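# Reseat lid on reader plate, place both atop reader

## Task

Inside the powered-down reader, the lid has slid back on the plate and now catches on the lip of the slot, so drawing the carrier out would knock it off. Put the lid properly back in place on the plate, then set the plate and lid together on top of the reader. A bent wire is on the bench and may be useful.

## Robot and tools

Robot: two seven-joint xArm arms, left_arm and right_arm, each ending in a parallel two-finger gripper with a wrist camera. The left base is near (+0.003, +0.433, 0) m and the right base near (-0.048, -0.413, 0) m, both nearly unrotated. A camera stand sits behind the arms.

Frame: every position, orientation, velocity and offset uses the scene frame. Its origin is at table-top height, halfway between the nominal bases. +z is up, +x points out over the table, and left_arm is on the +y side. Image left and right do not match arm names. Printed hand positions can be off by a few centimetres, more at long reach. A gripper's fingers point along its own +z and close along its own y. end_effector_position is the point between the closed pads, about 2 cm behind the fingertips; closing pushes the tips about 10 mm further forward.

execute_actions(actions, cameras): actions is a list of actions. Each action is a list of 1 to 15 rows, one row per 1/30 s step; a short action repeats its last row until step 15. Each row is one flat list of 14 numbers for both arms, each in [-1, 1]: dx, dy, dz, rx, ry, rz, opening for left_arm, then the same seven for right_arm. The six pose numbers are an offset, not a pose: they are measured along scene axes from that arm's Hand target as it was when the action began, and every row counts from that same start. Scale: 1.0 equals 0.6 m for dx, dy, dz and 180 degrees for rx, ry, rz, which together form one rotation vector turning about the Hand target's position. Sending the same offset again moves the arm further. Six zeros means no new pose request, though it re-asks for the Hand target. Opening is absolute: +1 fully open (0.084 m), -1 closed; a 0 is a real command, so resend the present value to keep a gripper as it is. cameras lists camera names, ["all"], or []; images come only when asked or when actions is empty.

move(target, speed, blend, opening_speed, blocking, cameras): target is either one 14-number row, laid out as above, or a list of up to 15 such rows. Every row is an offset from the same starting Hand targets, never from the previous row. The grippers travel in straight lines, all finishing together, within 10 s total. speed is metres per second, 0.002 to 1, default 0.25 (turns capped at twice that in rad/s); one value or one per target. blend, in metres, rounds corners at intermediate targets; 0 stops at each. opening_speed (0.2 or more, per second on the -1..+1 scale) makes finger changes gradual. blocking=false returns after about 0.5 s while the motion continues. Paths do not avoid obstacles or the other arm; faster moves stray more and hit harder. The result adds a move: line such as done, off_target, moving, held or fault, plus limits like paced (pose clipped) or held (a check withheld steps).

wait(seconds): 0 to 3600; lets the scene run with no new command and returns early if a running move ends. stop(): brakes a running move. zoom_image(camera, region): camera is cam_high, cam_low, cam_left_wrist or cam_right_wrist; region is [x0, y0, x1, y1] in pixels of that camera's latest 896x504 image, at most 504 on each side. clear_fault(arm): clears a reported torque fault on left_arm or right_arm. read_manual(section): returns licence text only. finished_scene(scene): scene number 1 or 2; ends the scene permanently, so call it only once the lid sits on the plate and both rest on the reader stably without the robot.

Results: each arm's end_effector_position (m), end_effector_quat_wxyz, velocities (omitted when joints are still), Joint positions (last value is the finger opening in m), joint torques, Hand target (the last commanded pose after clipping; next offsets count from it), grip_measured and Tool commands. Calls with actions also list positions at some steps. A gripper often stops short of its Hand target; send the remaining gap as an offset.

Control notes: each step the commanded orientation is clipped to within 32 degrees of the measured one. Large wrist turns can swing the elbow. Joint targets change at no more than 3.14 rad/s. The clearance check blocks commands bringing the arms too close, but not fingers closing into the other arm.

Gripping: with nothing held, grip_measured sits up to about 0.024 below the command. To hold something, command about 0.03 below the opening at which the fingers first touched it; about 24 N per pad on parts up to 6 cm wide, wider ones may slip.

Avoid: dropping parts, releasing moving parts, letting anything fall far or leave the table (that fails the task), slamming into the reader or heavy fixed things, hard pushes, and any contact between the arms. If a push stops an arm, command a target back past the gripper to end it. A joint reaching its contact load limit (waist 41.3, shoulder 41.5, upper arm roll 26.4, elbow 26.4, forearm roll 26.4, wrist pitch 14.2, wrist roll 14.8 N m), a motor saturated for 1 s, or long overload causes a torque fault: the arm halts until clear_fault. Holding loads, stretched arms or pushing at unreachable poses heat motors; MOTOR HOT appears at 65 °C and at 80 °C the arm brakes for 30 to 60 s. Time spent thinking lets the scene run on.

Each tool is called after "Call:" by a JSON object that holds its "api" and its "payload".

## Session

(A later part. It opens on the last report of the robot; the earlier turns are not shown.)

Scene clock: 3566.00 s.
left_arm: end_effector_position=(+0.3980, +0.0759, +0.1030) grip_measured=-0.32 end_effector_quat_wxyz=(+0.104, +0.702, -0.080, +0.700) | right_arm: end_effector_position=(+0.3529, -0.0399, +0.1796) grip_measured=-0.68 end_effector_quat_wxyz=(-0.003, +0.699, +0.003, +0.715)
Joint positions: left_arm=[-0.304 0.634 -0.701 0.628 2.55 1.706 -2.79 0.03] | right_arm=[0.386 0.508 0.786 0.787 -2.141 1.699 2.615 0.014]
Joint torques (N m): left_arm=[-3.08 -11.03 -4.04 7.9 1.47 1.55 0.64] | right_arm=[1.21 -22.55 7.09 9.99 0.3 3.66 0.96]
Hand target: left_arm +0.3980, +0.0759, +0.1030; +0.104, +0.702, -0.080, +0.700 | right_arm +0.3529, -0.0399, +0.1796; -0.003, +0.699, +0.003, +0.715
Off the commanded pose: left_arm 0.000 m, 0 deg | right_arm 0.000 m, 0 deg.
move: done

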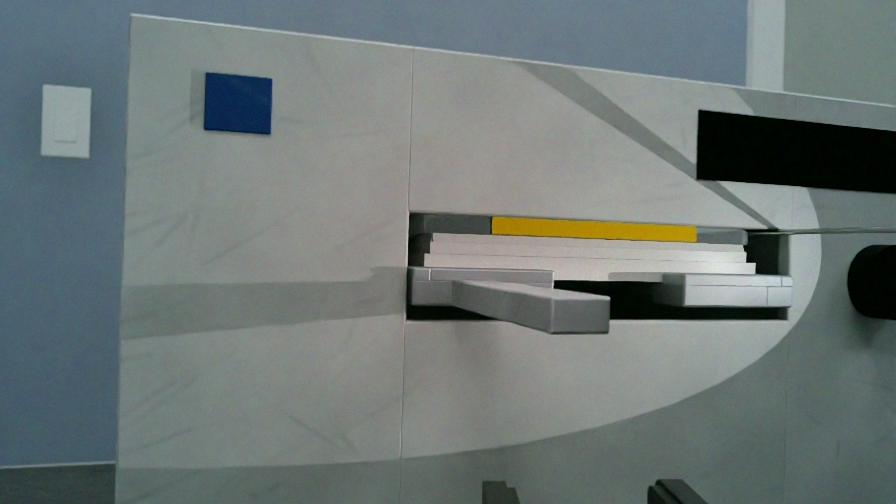

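Call:
{"api": "move", "payload": {"target": [0,0,0,0,0,0,-0.3,-0.0035,0,0,0,0,0,-0.85], "speed": 0.02, "cameras": ["cam_left_wrist"]}}

Call:
{"api": "zoom_image", "payload": {"camera": "cam_left_wrist", "region": [400, 205, 520, 260]}}

Call:
{"api": "zoom_image", "payload": {"camera": "cam_left_wrist", "region": [670, 205, 790, 265]}}

Scene clock: 3576.43 s.
left_arm: end_effector_position=(+0.3980, +0.0759, +0.1030) grip_measured=-0.32 end_effector_quat_wxyz=(+0.104, +0.702, -0.080, +0.700) | right_arm: end_effector_position=(+0.3508, -0.0399, +0.1796) grip_measured=-0.68 end_effector_quat_wxyz=(-0.003, +0.699, +0.003, +0.715)
Joint positions: left_arm=[-0.304 0.634 -0.701 0.628 2.55 1.706 -2.79 0.03] | right_arm=[0.389 0.507 0.789 0.784 -2.136 1.702 2.616 0.014]
Joint torques (N m): left_arm=[-3.14 -11.04 -3.93 7.89 1.47 1.39 0.62] | right_arm=[1.23 -22.52 7.05 9.98 0.3 3.64 0.95]
Hand target: left_arm +0.3980, +0.0759, +0.1030; +0.104, +0.702, -0.080, +0.700 | right_arm +0.3508, -0.0399, +0.1796; -0.003, +0.699, +0.003, +0.715
Off the commanded pose: left_arm 0.000 m, 0 deg | right_arm 0.000 m, 0 deg.
move: done

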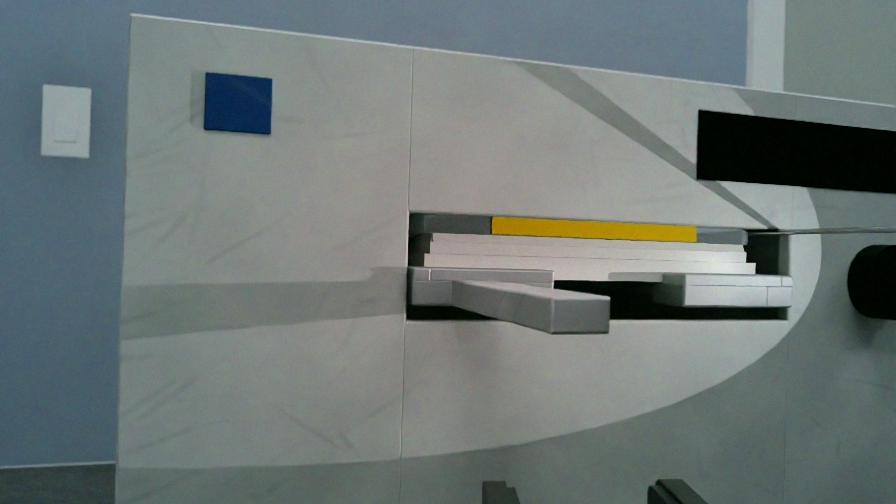

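Scaled by 4.200 from the camera's image (finer frame: 1280x720).

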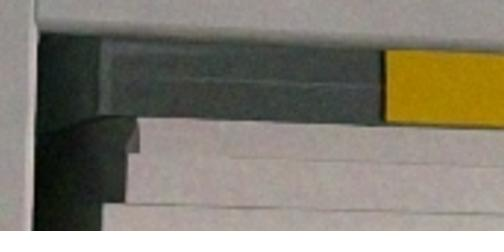

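Scaled by 4.200 from the camera's image (finer frame: 1280x720).

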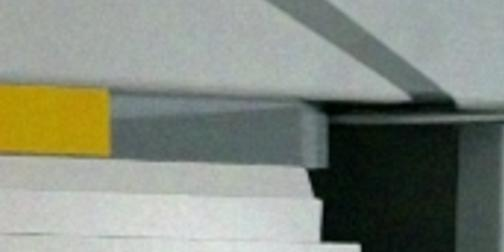

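Call:
{"api": "execute_actions", "payload": {"actions": [], "cameras": ["cam_right_wrist", "cam_high", "cam_low"]}}

Call:
{"api": "zoom_image", "payload": {"camera": "cam_right_wrist", "region": [480, 410, 620, 504]}}

Call:
{"api": "zoom_image", "payload": {"camera": "cam_right_wrist", "region": [150, 410, 290, 504]}}

Scene clock: 3601.50 s.
left_arm: end_effector_position=(+0.3980, +0.0759, +0.1030) grip_measured=-0.32 end_effector_quat_wxyz=(+0.104, +0.702, -0.080, +0.700) | right_arm: end_effector_position=(+0.3508, -0.0399, +0.1796) grip_measured=-0.68 end_effector_quat_wxyz=(-0.003, +0.699, +0.003, +0.715)
Joint positions: left_arm=[-0.304 0.634 -0.701 0.628 2.55 1.706 -2.79 0.03] | right_arm=[0.389 0.507 0.789 0.784 -2.136 1.702 2.616 0.014]
Joint velocities: within noise
Joint torques (N m): left_arm=[-2.91 -10.94 -4.12 8.04 1.47 1.39 0.55] | right_arm=[1.23 -22.35 7.11 9.92 0.38 3.55 1.01]
Hand target: left_arm +0.3980, +0.0759, +0.1030; +0.104, +0.702, -0.080, +0.700 | right_arm +0.3508, -0.0399, +0.1796; -0.003, +0.699, +0.003, +0.715
Tool commands: left_gripper/opening=-0.3 right_gripper/opening=-0.85
Off the commanded pose: left_arm 0.000 m, 0 deg | right_arm 0.000 m, 0 deg.
Images, in order (width x height): cam_high 896x504, cam_low 896x504, cam_right_wrist 896x504.

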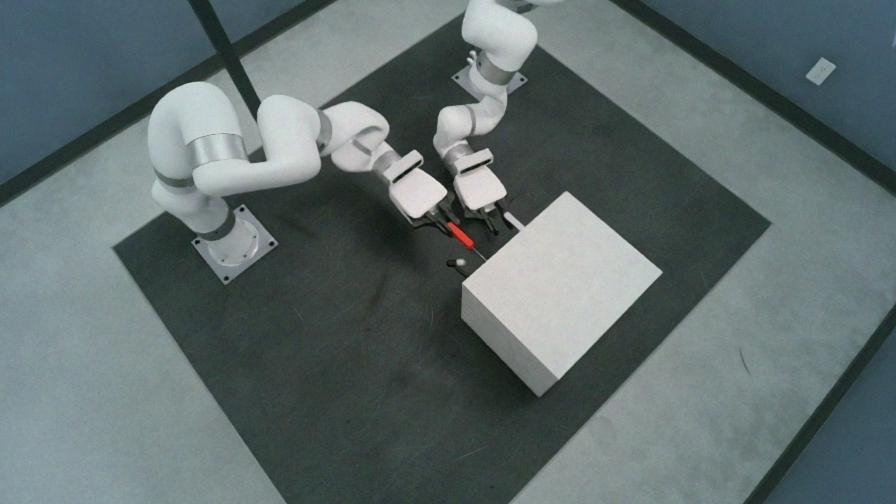

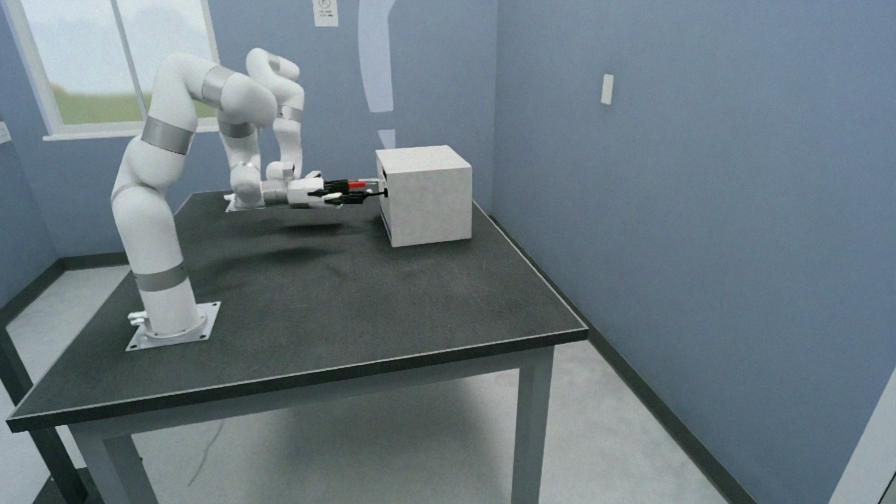

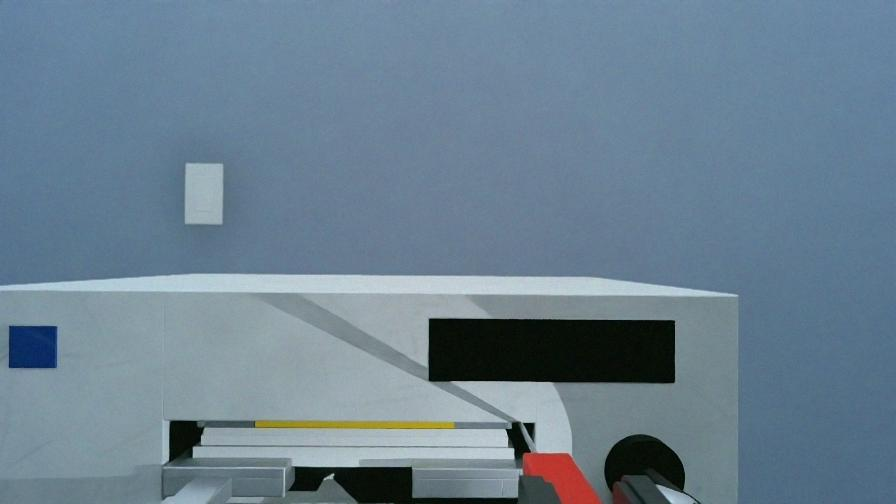

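Scaled by 3.600 from the camera's image (finer frame: 1280x720).

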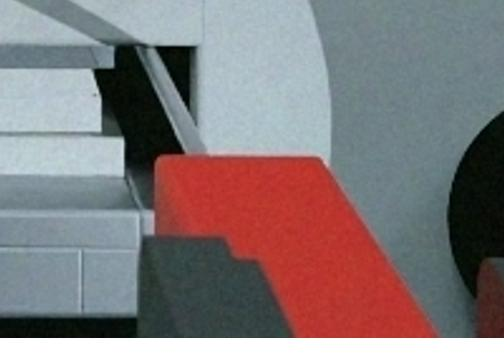

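Scaled by 3.600 from the camera's image (finer frame: 1280x720).

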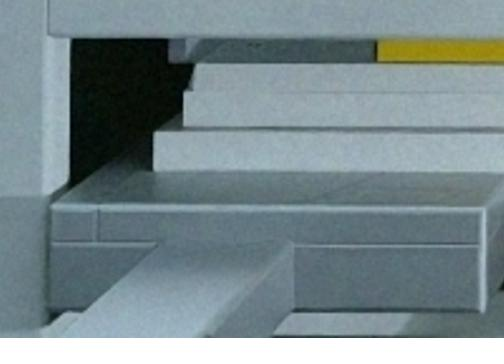

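Call:
{"api": "move", "payload": {"target": [[0,0,0,0,0,0,-0.3,0.0215,-0.0005,0,0,0,0,-0.85],[0,0,0,0,0,0,-0.3,0.0215,-0.0005,-0.0075,0,0,0,-0.85]], "speed": 0.04, "cameras": ["cam_left_wrist"]}}

Call:
{"api": "zoom_image", "payload": {"camera": "cam_left_wrist", "region": [400, 205, 520, 260]}}

Call:
{"api": "zoom_image", "payload": {"camera": "cam_left_wrist", "region": [670, 205, 790, 265]}}

Scene clock: 3650.17 s.
left_arm: end_effector_position=(+0.3980, +0.0759, +0.1030) grip_measured=-0.32 end_effector_quat_wxyz=(+0.104, +0.702, -0.080, +0.700) | right_arm: end_effector_position=(+0.3637, -0.0402, +0.1751) grip_measured=-0.68 end_effector_quat_wxyz=(-0.003, +0.699, +0.003, +0.715)
Joint positions: left_arm=[-0.304 0.634 -0.701 0.628 2.55 1.706 -2.79 0.03] | right_arm=[0.38 0.528 0.766 0.804 -2.17 1.69 2.614 0.014]
Joint torques (N m): left_arm=[-3.22 -11.07 -4.03 7.77 1.61 1.43 0.64] | right_arm=[1.04 -16.16 5.1 13.57 -2.02 3.5 1.02]
Hand target: left_arm +0.3980, +0.0759, +0.1030; +0.104, +0.702, -0.080, +0.700 | right_arm +0.3637, -0.0402, +0.1751; -0.003, +0.699, +0.003, +0.715
Off the commanded pose: left_arm 0.000 m, 0 deg | right_arm 0.000 m, 0 deg.
move: done

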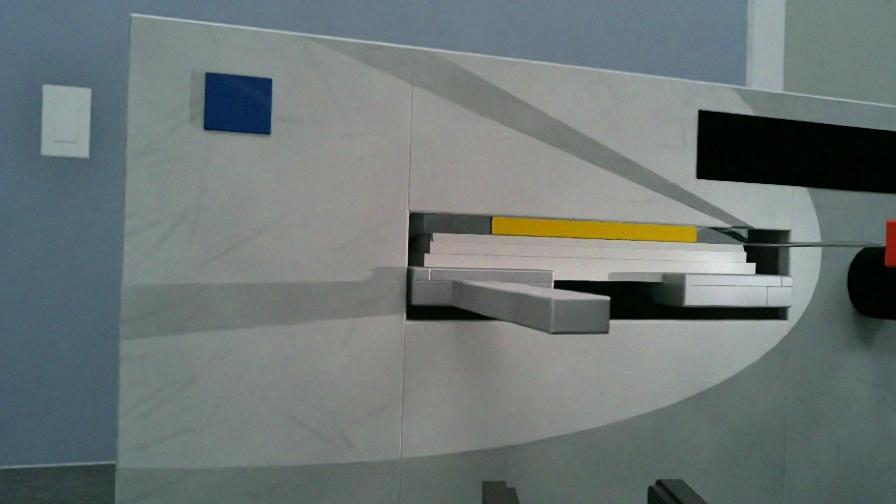

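Scaled by 4.200 from the camera's image (finer frame: 1280x720).

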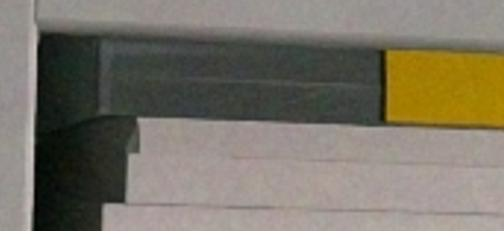

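Scaled by 4.200 from the camera's image (finer frame: 1280x720).

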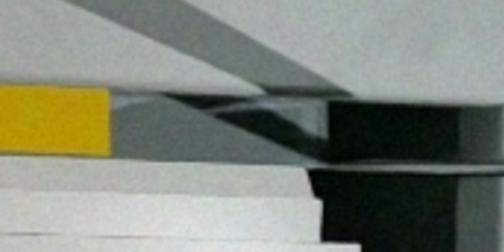

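Call:
{"api": "move", "payload": {"target": [0,0,0,0,0,0,-0.3,-0.004,0,0,0,0,0,-0.85], "speed": 0.02, "cameras": []}}

Call:
{"api": "wait", "payload": {"seconds": 0.2, "cameras": ["cam_left_wrist"]}}

Call:
{"api": "zoom_image", "payload": {"camera": "cam_left_wrist", "region": [670, 205, 790, 265]}}

Scene clock: 3671.03 s.
left_arm: end_effector_position=(+0.3980, +0.0759, +0.1030) grip_measured=-0.32 end_effector_quat_wxyz=(+0.104, +0.702, -0.080, +0.700) | right_arm: end_effector_position=(+0.3613, -0.0402, +0.1751) grip_measured=-0.68 end_effector_quat_wxyz=(-0.003, +0.699, +0.003, +0.715)
Joint positions: left_arm=[-0.304 0.634 -0.701 0.628 2.55 1.706 -2.79 0.03] | right_arm=[0.383 0.527 0.769 0.801 -2.165 1.694 2.616 0.014]
Joint torques (N m): left_arm=[-2.81 -11.37 -3.95 7.8 1.3 1.4 0.52] | right_arm=[1.17 -22.71 7.1 9.87 0.4 3.53 1]
Hand target: left_arm +0.3980, +0.0759, +0.1030; +0.104, +0.702, -0.080, +0.700 | right_arm +0.3613, -0.0402, +0.1751; -0.003, +0.699, +0.003, +0.715
Off the commanded pose: left_arm 0.000 m, 0 deg | right_arm 0.000 m, 0 deg.
move: done

Scene clock: 3671.23 s.
left_arm: end_effector_position=(+0.3980, +0.0759, +0.1030) grip_measured=-0.32 end_effector_quat_wxyz=(+0.104, +0.702, -0.080, +0.700) | right_arm: end_effector_position=(+0.3613, -0.0402, +0.1751) grip_measured=-0.68 end_effector_quat_wxyz=(-0.003, +0.699, +0.003, +0.715)
Joint positions: left_arm=[-0.304 0.634 -0.701 0.628 2.55 1.706 -2.79 0.03] | right_arm=[0.383 0.527 0.769 0.801 -2.165 1.694 2.616 0.014]
Joint torques (N m): left_arm=[-2.46 -11.19 -3.9 7.71 1.21 1.49 0.56] | right_arm=[1.2 -22.7 7.19 9.74 0.48 3.49 1]
Hand target: left_arm +0.3980, +0.0759, +0.1030; +0.104, +0.702, -0.080, +0.700 | right_arm +0.3613, -0.0402, +0.1751; -0.003, +0.699, +0.003, +0.715
Tool commands: left_gripper/opening=-0.3 right_gripper/opening=-0.85
Off the commanded pose: left_arm 0.000 m, 0 deg | right_arm 0.000 m, 0 deg.
wait: 0.20 s; at rest by 0.17 s

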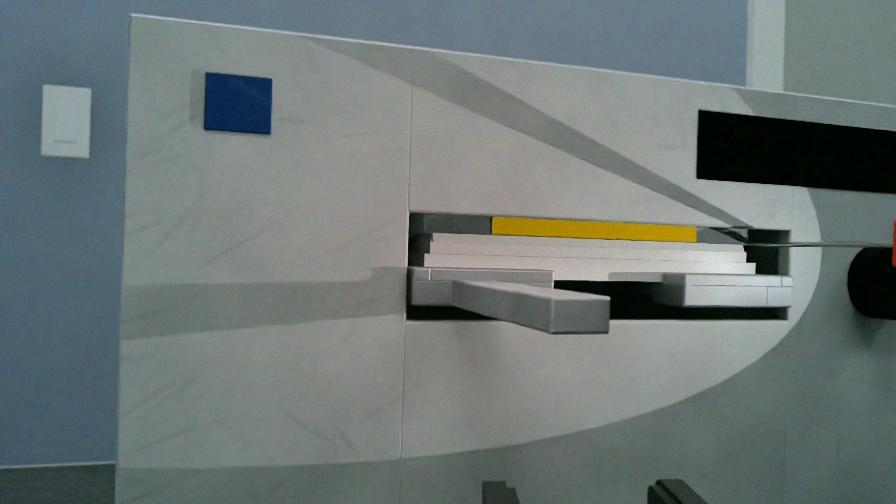

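Scaled by 4.200 from the camera's image (finer frame: 1280x720).

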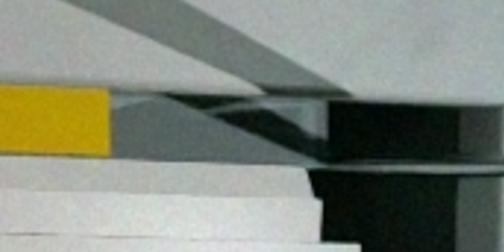

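Call:
{"api": "move", "payload": {"target": [0,0,0,0,0,0,-0.3,-0.004,0,0,0,0,0,-0.85], "speed": 0.02, "cameras": ["cam_left_wrist"]}}

Call:
{"api": "zoom_image", "payload": {"camera": "cam_left_wrist", "region": [670, 205, 790, 265]}}

Call:
{"api": "move", "payload": {"target": [0,0,0,0,0,0,-0.3,-0.0033,0,0,0,0,0,-0.85], "speed": 0.02, "cameras": ["cam_left_wrist"]}}

Call:
{"api": "zoom_image", "payload": {"camera": "cam_left_wrist", "region": [670, 205, 790, 265]}}

Scene clock: 3684.47 s.
left_arm: end_effector_position=(+0.3980, +0.0759, +0.1030) grip_measured=-0.32 end_effector_quat_wxyz=(+0.104, +0.702, -0.080, +0.700) | right_arm: end_effector_position=(+0.3589, -0.0402, +0.1751) grip_measured=-0.68 end_effector_quat_wxyz=(-0.003, +0.699, +0.003, +0.715)
Joint positions: left_arm=[-0.304 0.634 -0.701 0.628 2.55 1.706 -2.79 0.03] | right_arm=[0.385 0.526 0.772 0.797 -2.16 1.698 2.617 0.014]
Joint torques (N m): left_arm=[-2.54 -11.36 -4.22 7.69 1.21 1.47 0.39] | right_arm=[1.22 -22.53 7.21 9.7 0.33 3.55 1.02]
Hand target: left_arm +0.3980, +0.0759, +0.1030; +0.104, +0.702, -0.080, +0.700 | right_arm +0.3589, -0.0402, +0.1751; -0.003, +0.699, +0.003, +0.715
Off the commanded pose: left_arm 0.000 m, 0 deg | right_arm 0.000 m, 0 deg.
move: done

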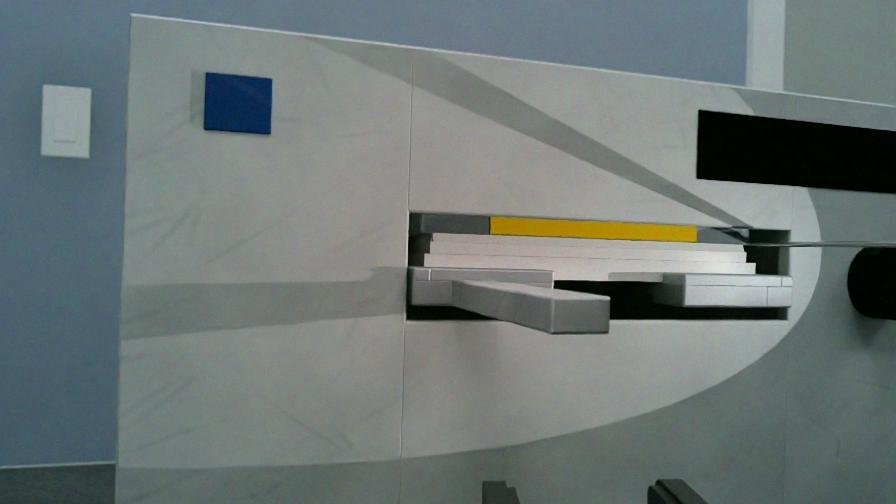

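Scaled by 4.200 from the camera's image (finer frame: 1280x720).

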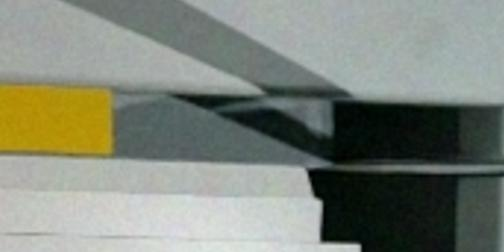

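Scene clock: 3684.97 s.
left_arm: end_effector_position=(+0.3980, +0.0759, +0.1030) grip_measured=-0.32 end_effector_quat_wxyz=(+0.104, +0.702, -0.080, +0.700) | right_arm: end_effector_position=(+0.3569, -0.0402, +0.1751) grip_measured=-0.68 end_effector_quat_wxyz=(-0.003, +0.699, +0.003, +0.715)
Joint positions: left_arm=[-0.304 0.634 -0.701 0.628 2.55 1.706 -2.79 0.03] | right_arm=[0.387 0.525 0.775 0.794 -2.156 1.701 2.618 0.014]
Joint torques (N m): left_arm=[-2.52 -11.23 -4.2 7.74 1.2 1.48 0.42] | right_arm=[1.17 -22.46 7.18 9.62 0.42 3.48 0.99]
Hand target: left_arm +0.3980, +0.0759, +0.1030; +0.104, +0.702, -0.080, +0.700 | right_arm +0.3569, -0.0402, +0.1751; -0.003, +0.699, +0.003, +0.715
Off the commanded pose: left_arm 0.000 m, 0 deg | right_arm 0.000 m, 0 deg.
move: done

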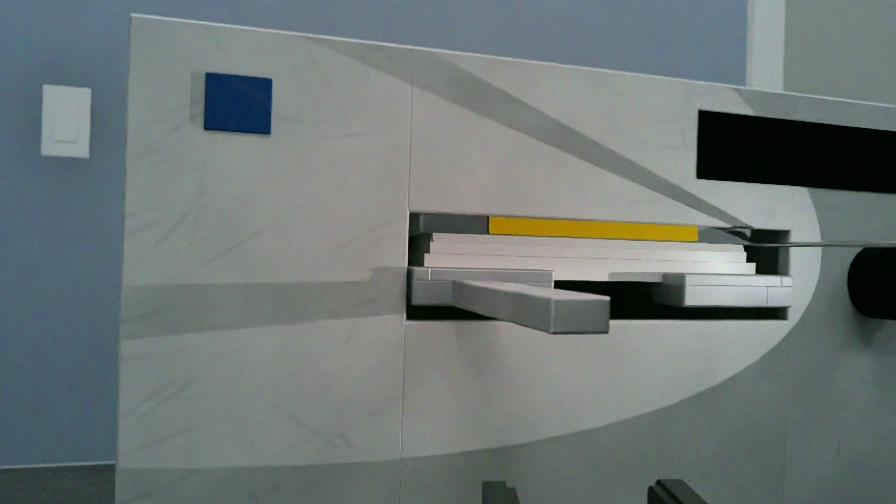

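Scaled by 4.200 from the camera's image (finer frame: 1280x720).

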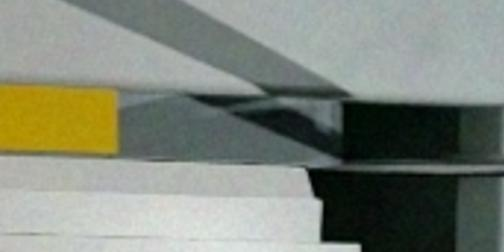

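Call:
{"api": "zoom_image", "payload": {"camera": "cam_left_wrist", "region": [400, 205, 520, 260]}}

Call:
{"api": "zoom_image", "payload": {"camera": "cam_left_wrist", "region": [500, 205, 680, 260]}}

Call:
{"api": "execute_actions", "payload": {"actions": [], "cameras": ["cam_right_wrist"]}}

Call:
{"api": "zoom_image", "payload": {"camera": "cam_right_wrist", "region": [150, 410, 290, 504]}}

Call:
{"api": "zoom_image", "payload": {"camera": "cam_right_wrist", "region": [430, 410, 570, 504]}}

Scaled by 4.200 from the camera's image (finer frame: 1280x720).

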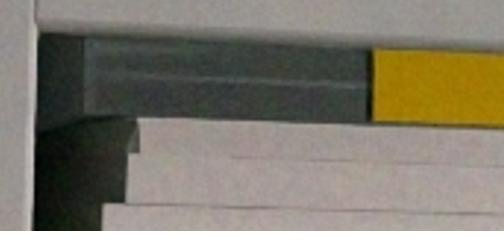

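Scaled by 2.800 from the camera's image (finer frame: 1280x720).

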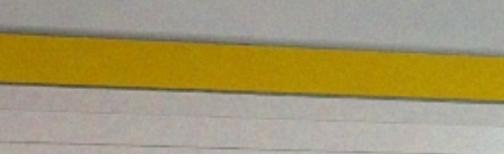

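Scene clock: 3704.67 s.
left_arm: end_effector_position=(+0.3980, +0.0759, +0.1030) grip_measured=-0.32 end_effector_quat_wxyz=(+0.104, +0.702, -0.080, +0.700) | right_arm: end_effector_position=(+0.3569, -0.0402, +0.1751) grip_measured=-0.68 end_effector_quat_wxyz=(-0.003, +0.699, +0.003, +0.715)
Joint positions: left_arm=[-0.304 0.634 -0.701 0.628 2.55 1.706 -2.79 0.03] | right_arm=[0.387 0.525 0.775 0.794 -2.156 1.701 2.618 0.014]
Joint velocities: within noise
Joint torques (N m): left_arm=[-2.47 -11.74 -4.07 7.73 1.14 1.58 0.36] | right_arm=[1.32 -22.45 7.14 9.77 0.43 3.48 0.94]
Hand target: left_arm +0.3980, +0.0759, +0.1030; +0.104, +0.702, -0.080, +0.700 | right_arm +0.3569, -0.0402, +0.1751; -0.003, +0.699, +0.003, +0.715
Tool commands: left_gripper/opening=-0.3 right_gripper/opening=-0.85
Off the commanded pose: left_arm 0.000 m, 0 deg | right_arm 0.000 m, 0 deg.
Images, in order (width x height): cam_right_wrist 896x504.

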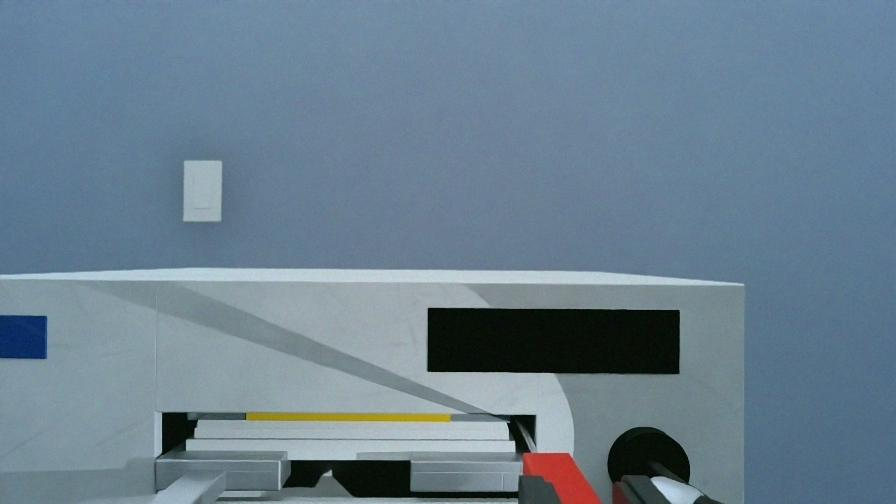

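Scaled by 3.600 from the camera's image (finer frame: 1280x720).

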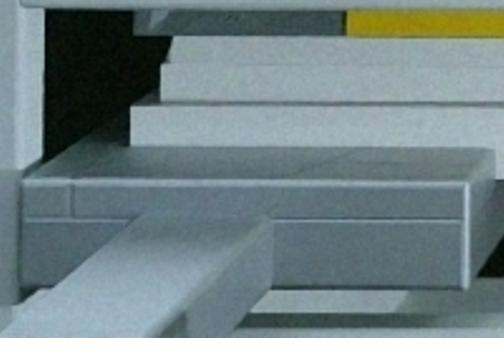

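Scaled by 3.600 from the camera's image (finer frame: 1280x720).

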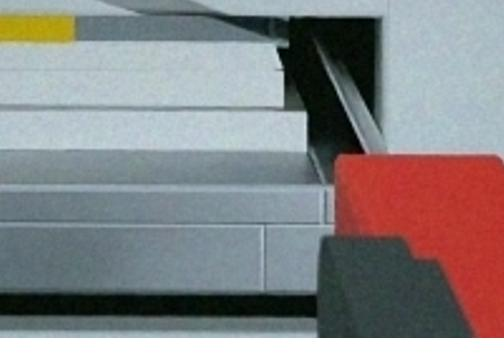

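Call:
{"api": "zoom_image", "payload": {"camera": "cam_right_wrist", "region": [470, 400, 530, 440]}}

Call:
{"api": "zoom_image", "payload": {"camera": "cam_right_wrist", "region": [170, 400, 230, 440]}}

Scaled by 8.400 from the camera's image (finer frame: 1280x720).

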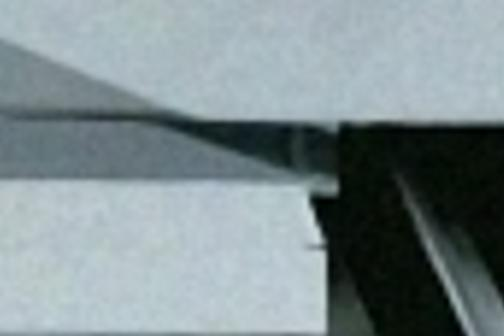

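Scaled by 8.400 from the camera's image (finer frame: 1280x720).

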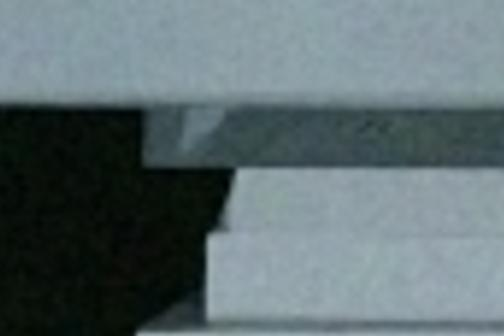

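Call:
{"api": "move", "payload": {"target": [[0,0,0,0,0,0,-0.3,0.005,-0.0013,0.0075,0,0,0,-0.85],[0,0,0,0,0,0,-0.3,0.005,-0.0032,0.0075,-0.5,-0.0035,0,-0.85],[-0.16,0.08,0.02,0,0,0,-0.3,-0.2117,-0.0047,0.0075,-0.5,-0.0035,0,-0.85]], "speed": [0.03,0.35,0.12], "cameras": ["cam_right_wrist"]}}

Scene clock: 3916.70 s.
left_arm: end_effector_position=(+0.3020, +0.1239, +0.1150) grip_measured=-0.32 end_effector_quat_wxyz=(+0.104, +0.702, -0.080, +0.700) | right_arm: end_effector_position=(+0.2299, -0.0431, +0.1796) grip_measured=-0.68 end_effector_quat_wxyz=(+0.492, +0.493, +0.508, +0.507)
Joint positions: left_arm=[-0.341 0.534 -0.891 0.36 2.287 1.884 -2.91 0.03] | right_arm=[0.681 0.385 0.811 0.665 -1.798 1.771 1.137 0.014]
Joint torques (N m): left_arm=[-3.98 -11.69 -4.4 4.01 -1.03 1.98 -1.06] | right_arm=[1.15 -12.98 5.19 11.06 0.57 3.51 0.98]
Hand target: left_arm +0.3020, +0.1239, +0.1150; +0.104, +0.702, -0.080, +0.700 | right_arm +0.2299, -0.0430, +0.1796; +0.492, +0.493, +0.508, +0.507
Off the commanded pose: left_arm 0.000 m, 0 deg | right_arm 0.000 m, 0 deg.
move: done

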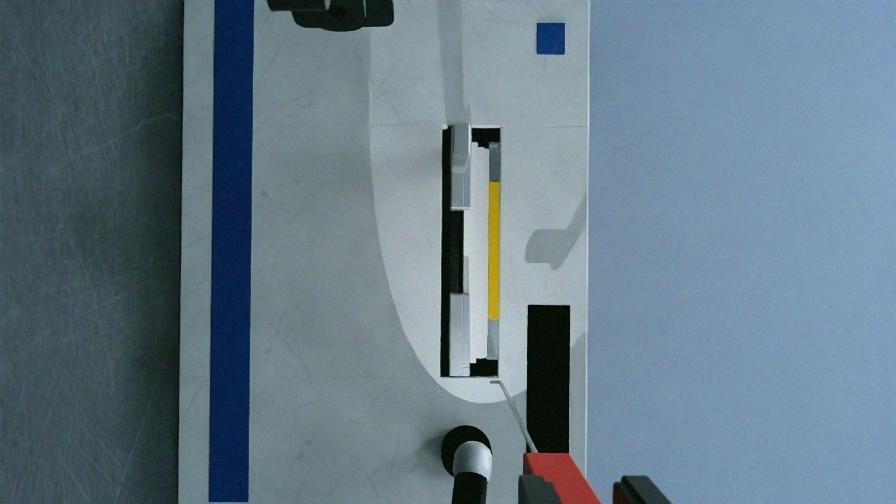

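Call:
{"api": "zoom_image", "payload": {"camera": "cam_right_wrist", "region": [430, 115, 520, 205]}}

Call:
{"api": "zoom_image", "payload": {"camera": "cam_right_wrist", "region": [430, 300, 520, 390]}}

Call:
{"api": "move", "payload": {"target": [[-0.17,0.21,0.8083,0.0652,0.4972,0.0651,-0.3,0,0,0,0,0,0,-0.85],[-0.17,0.21,0.8083,0.0652,0.4972,0.0651,-0.3,0,0.2204,0,0,0,0,-0.85]], "speed": [0.35,0.2], "cameras": ["cam_right_wrist"]}}

Scaled by 5.600 from the camera's image (finer frame: 1280x720).

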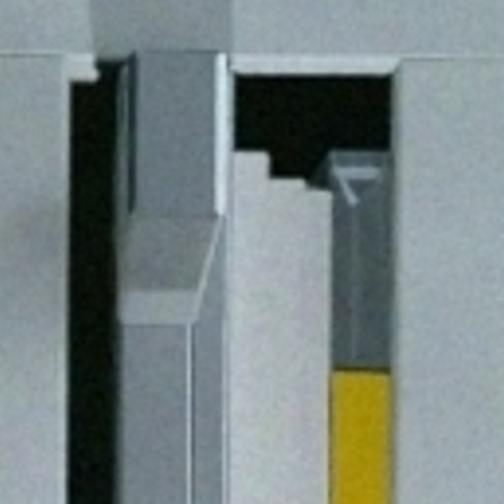

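Scaled by 5.600 from the camera's image (finer frame: 1280x720).

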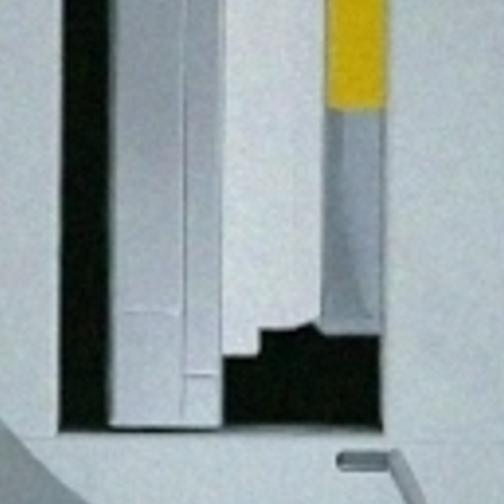

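Scene clock: 3930.30 s.
left_arm: end_effector_position=(+0.2000, +0.2499, +0.6000) grip_measured=-0.32 end_effector_quat_wxyz=(+0.000, +1.000, +0.017, +0.000) | right_arm: end_effector_position=(+0.2299, +0.0892, +0.1796) grip_measured=-0.68 end_effector_quat_wxyz=(+0.492, +0.493, +0.508, +0.507)
Joint positions: left_arm=[-0.948 -0.213 0.135 2.095 0.038 2.305 -0.827 0.03] | right_arm=[0.86 0.709 0.735 1.13 -1.927 1.877 0.924 0.014]
Joint torques (N m): left_arm=[4.11 -2.86 0.46 10.88 -1.48 -0.78 0.91] | right_arm=[1.27 -20.75 6.64 14.37 -2.29 3.26 -0.8]
Hand target: left_arm +0.2000, +0.2499, +0.6000; +0.000, +1.000, +0.017, +0.000 | right_arm +0.2299, +0.0892, +0.1796; +0.492, +0.493, +0.508, +0.507
Off the commanded pose: left_arm 0.000 m, 0 deg | right_arm 0.000 m, 0 deg.
move: done

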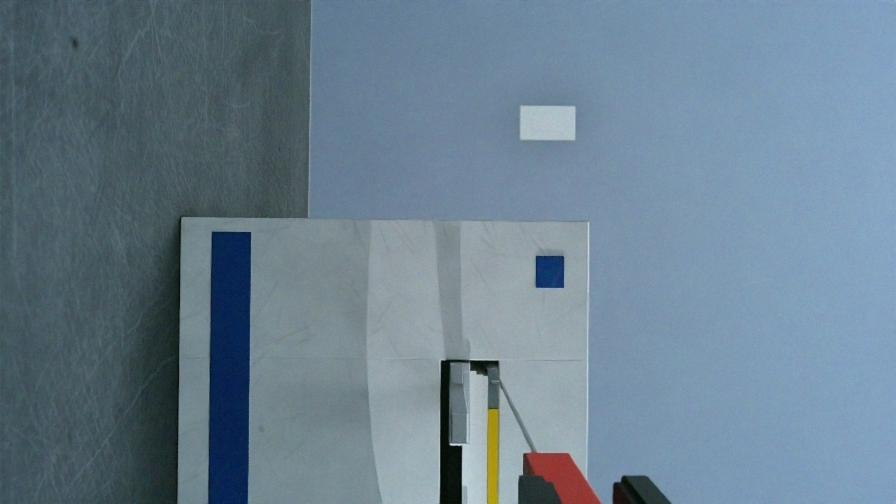

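Call:
{"api": "zoom_image", "payload": {"camera": "cam_right_wrist", "region": [430, 340, 550, 470]}}

Scaled by 3.877 from the camera's image (finer frame: 1280x720).

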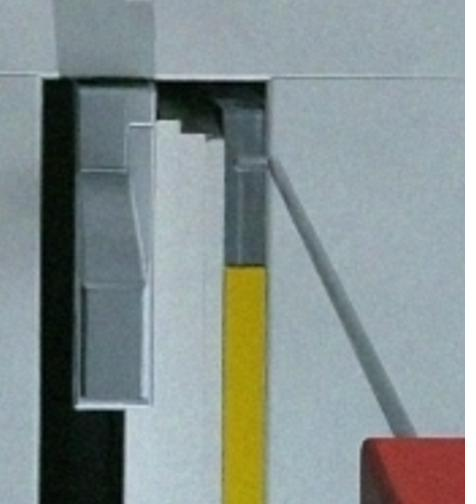

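Call:
{"api": "zoom_image", "payload": {"camera": "cam_right_wrist", "region": [460, 355, 510, 405]}}

Scaled by 10.080 from the camera's image (finer frame: 1280x720).

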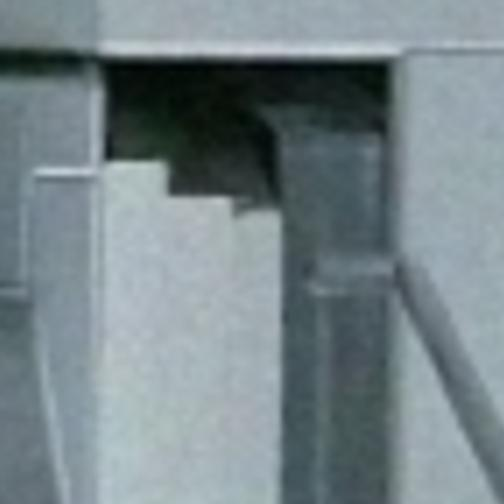

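Call:
{"api": "move", "payload": {"target": [[0,0,0,0,0,0,-0.3,0,0.0033,0,0,0,0,-0.85],[0,0,0,0,0,0,-0.3,0.0867,0.0039,0,0,0,0,-0.85]], "speed": 0.08, "cameras": ["cam_right_wrist"]}}

Call:
{"api": "zoom_image", "payload": {"camera": "cam_right_wrist", "region": [450, 365, 520, 435]}}

Scene clock: 4024.37 s.
left_arm: end_effector_position=(+0.2000, +0.2499, +0.6000) grip_measured=-0.32 end_effector_quat_wxyz=(+0.000, +1.000, +0.017, +0.000) | right_arm: end_effector_position=(+0.2819, +0.0916, +0.1796) grip_measured=-0.68 end_effector_quat_wxyz=(+0.492, +0.493, +0.508, +0.507)
Joint positions: left_arm=[-0.948 -0.213 0.135 2.095 0.038 2.305 -0.827 0.03] | right_arm=[0.791 0.709 0.688 1.16 -2.006 1.783 0.898 0.014]
Joint torques (N m): left_arm=[3.89 -3.07 0.59 10.66 -1.73 -0.84 0.95] | right_arm=[-2.19 -21.54 6.47 15.01 -2.36 1.03 -0.78]
Hand target: left_arm +0.2000, +0.2499, +0.6000; +0.000, +1.000, +0.017, +0.000 | right_arm +0.2819, +0.0915, +0.1796; +0.492, +0.493, +0.508, +0.507
Off the commanded pose: left_arm 0.000 m, 0 deg | right_arm 0.000 m, 0 deg.
move: done

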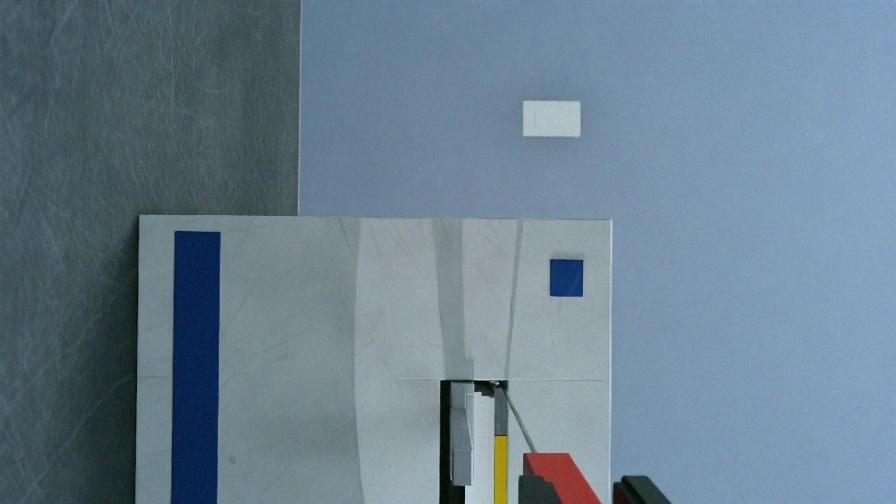

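Scaled by 7.200 from the camera's image (finer frame: 1280x720).

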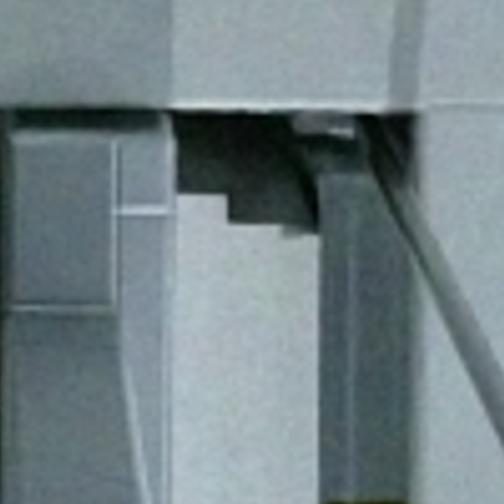

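Call:
{"api": "move", "payload": {"target": [[0,0,0,0,0,0,-0.3,0,0.003,0,0,0,0,-0.85],[0,0,0,0,0,0,-0.3,0.06,0.0034,0,0,0,0,-0.85]], "speed": 0.06, "cameras": ["cam_right_wrist"]}}

Call:
{"api": "zoom_image", "payload": {"camera": "cam_right_wrist", "region": [450, 375, 520, 445]}}

Scene clock: 4061.13 s.
left_arm: end_effector_position=(+0.2000, +0.2499, +0.6000) grip_measured=-0.32 end_effector_quat_wxyz=(+0.000, +1.000, +0.017, +0.000) | right_arm: end_effector_position=(+0.3179, +0.0936, +0.1796) grip_measured=-0.68 end_effector_quat_wxyz=(+0.492, +0.493, +0.508, +0.507)
Joint positions: left_arm=[-0.948 -0.213 0.135 2.095 0.038 2.305 -0.827 0.03] | right_arm=[0.75 0.72 0.655 1.198 -2.06 1.719 0.878 0.014]
Joint torques (N m): left_arm=[4 -2.78 0.44 10.56 -1.56 -0.93 0.82] | right_arm=[-1.97 -22.19 6.24 15.33 -2.29 0.93 -0.76]
Hand target: left_arm +0.2000, +0.2499, +0.6000; +0.000, +1.000, +0.017, +0.000 | right_arm +0.3179, +0.0936, +0.1796; +0.492, +0.493, +0.508, +0.507
Off the commanded pose: left_arm 0.000 m, 0 deg | right_arm 0.000 m, 0 deg.
move: done

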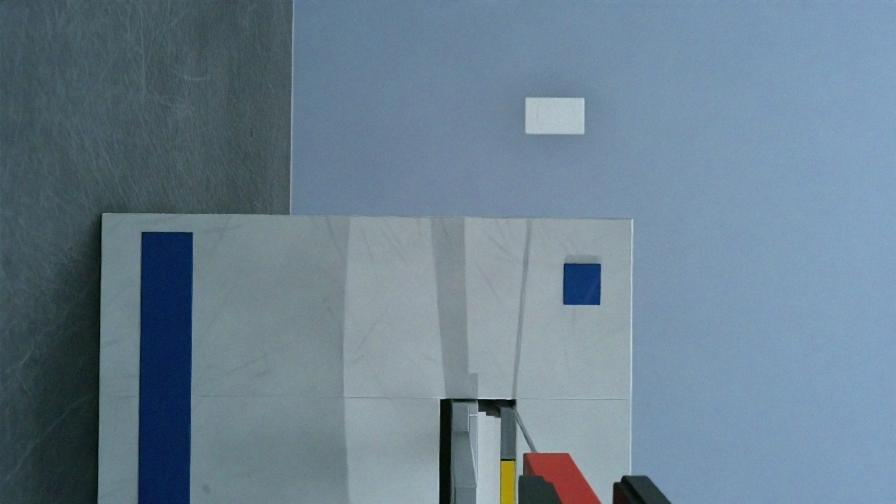

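Scaled by 7.200 from the camera's image (finer frame: 1280x720).

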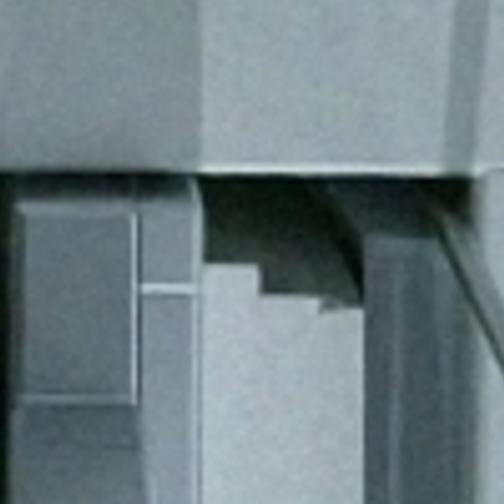

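Call:
{"api": "move", "payload": {"target": [0,0,0,0,0,0,-0.3,0.075,0.0007,0,0,0,0,-0.85], "speed": 0.06, "cameras": ["cam_right_wrist"]}}

Call:
{"api": "zoom_image", "payload": {"camera": "cam_right_wrist", "region": [460, 395, 560, 495]}}

Scene clock: 4072.57 s.
left_arm: end_effector_position=(+0.2000, +0.2499, +0.6000) grip_measured=-0.32 end_effector_quat_wxyz=(+0.000, +1.000, +0.017, +0.000) | right_arm: end_effector_position=(+0.3629, +0.0940, +0.1796) grip_measured=-0.68 end_effector_quat_wxyz=(+0.492, +0.493, +0.508, +0.507)
Joint positions: left_arm=[-0.948 -0.213 0.135 2.095 0.038 2.305 -0.827 0.03] | right_arm=[0.701 0.74 0.615 1.254 -2.124 1.639 0.856 0.014]
Joint torques (N m): left_arm=[3.97 -3.12 0.46 10.68 -1.58 -0.8 0.77] | right_arm=[-2.03 -23.3 6.1 15.73 -2.07 0.96 -0.81]
Hand target: left_arm +0.2000, +0.2499, +0.6000; +0.000, +1.000, +0.017, +0.000 | right_arm +0.3629, +0.0940, +0.1796; +0.492, +0.493, +0.508, +0.507
Off the commanded pose: left_arm 0.000 m, 0 deg | right_arm 0.000 m, 0 deg.
move: done

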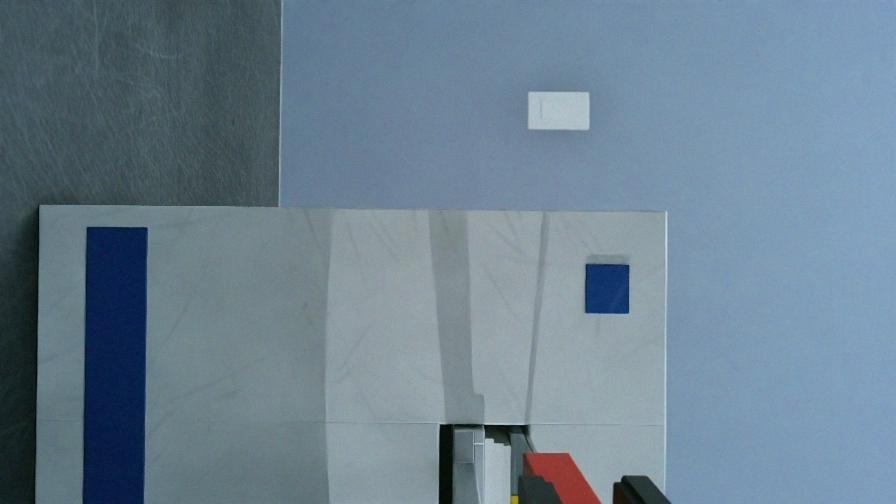

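Scaled by 5.040 from the camera's image (finer frame: 1280x720).

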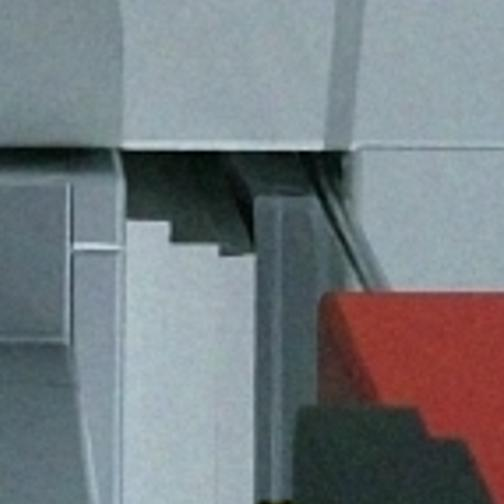

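Call:
{"api": "move", "payload": {"target": [[0,0,0,0,0,0,-0.3,0,0,0,-0.5,-0.0035,0,-0.85],[0,0,0,0,0,0,-0.3,0,0,-0.0068,-0.5,-0.0035,0,-0.85]], "speed": [0.35,0.03], "cameras": ["cam_right_wrist"]}}

Call:
{"api": "zoom_image", "payload": {"camera": "cam_right_wrist", "region": [340, 50, 640, 250]}}

Scene clock: 4092.23 s.
left_arm: end_effector_position=(+0.2000, +0.2499, +0.6000) grip_measured=-0.32 end_effector_quat_wxyz=(+0.000, +1.000, +0.017, +0.000) | right_arm: end_effector_position=(+0.3629, +0.0940, +0.1755) grip_measured=-0.68 end_effector_quat_wxyz=(+0.699, -0.002, +0.715, +0.002)
Joint positions: left_arm=[-0.948 -0.213 0.135 2.095 0.038 2.305 -0.827 0.03] | right_arm=[0.829 0.707 0.468 1.286 -2.019 1.564 -0.693 0.014]
Joint torques (N m): left_arm=[4.18 -3.28 0.35 10.72 -1.87 -0.92 0.89] | right_arm=[1.31 -24.24 3.91 16.39 -2.17 3.14 0.98]
Hand target: left_arm +0.2000, +0.2499, +0.6000; +0.000, +1.000, +0.017, +0.000 | right_arm +0.3629, +0.0940, +0.1755; +0.699, -0.002, +0.715, +0.002
Off the commanded pose: left_arm 0.000 m, 0 deg | right_arm 0.000 m, 0 deg.
move: done

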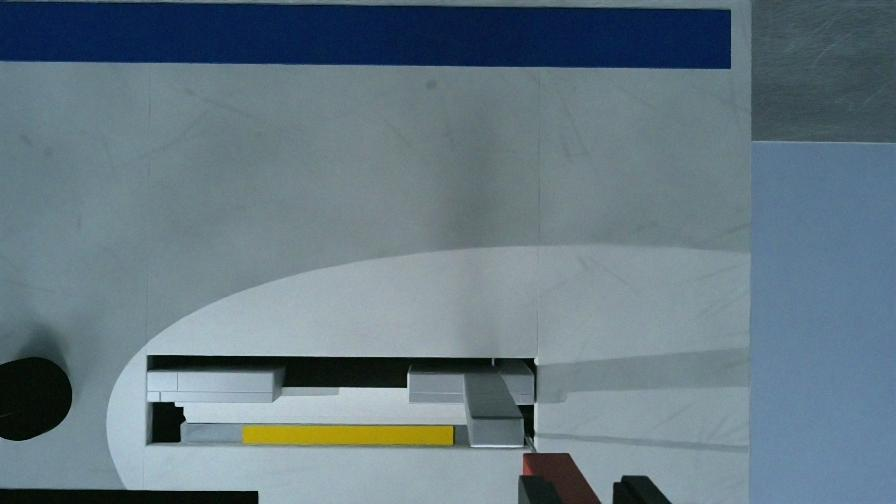

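Scaled by 1.680 from the camera's image (finer frame: 1280x720).

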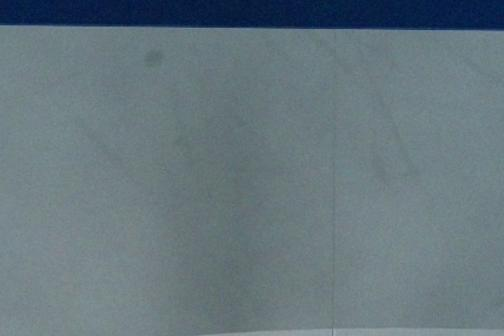

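Call:
{"api": "zoom_image", "payload": {"camera": "cam_right_wrist", "region": [140, 390, 260, 450]}}

Call:
{"api": "zoom_image", "payload": {"camera": "cam_right_wrist", "region": [430, 390, 550, 460]}}

Scaled by 4.200 from the camera's image (finer frame: 1280x720).

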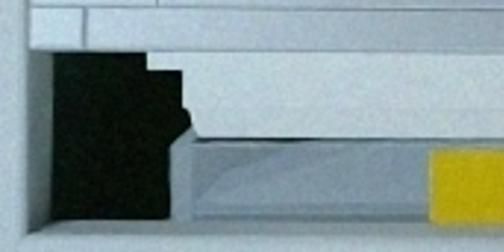

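Scaled by 4.200 from the camera's image (finer frame: 1280x720).

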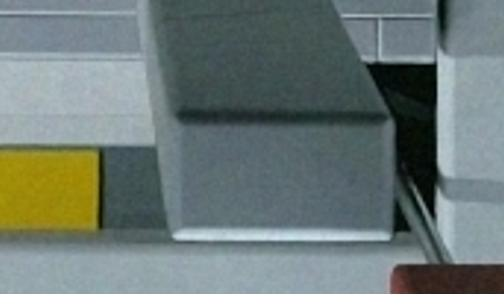

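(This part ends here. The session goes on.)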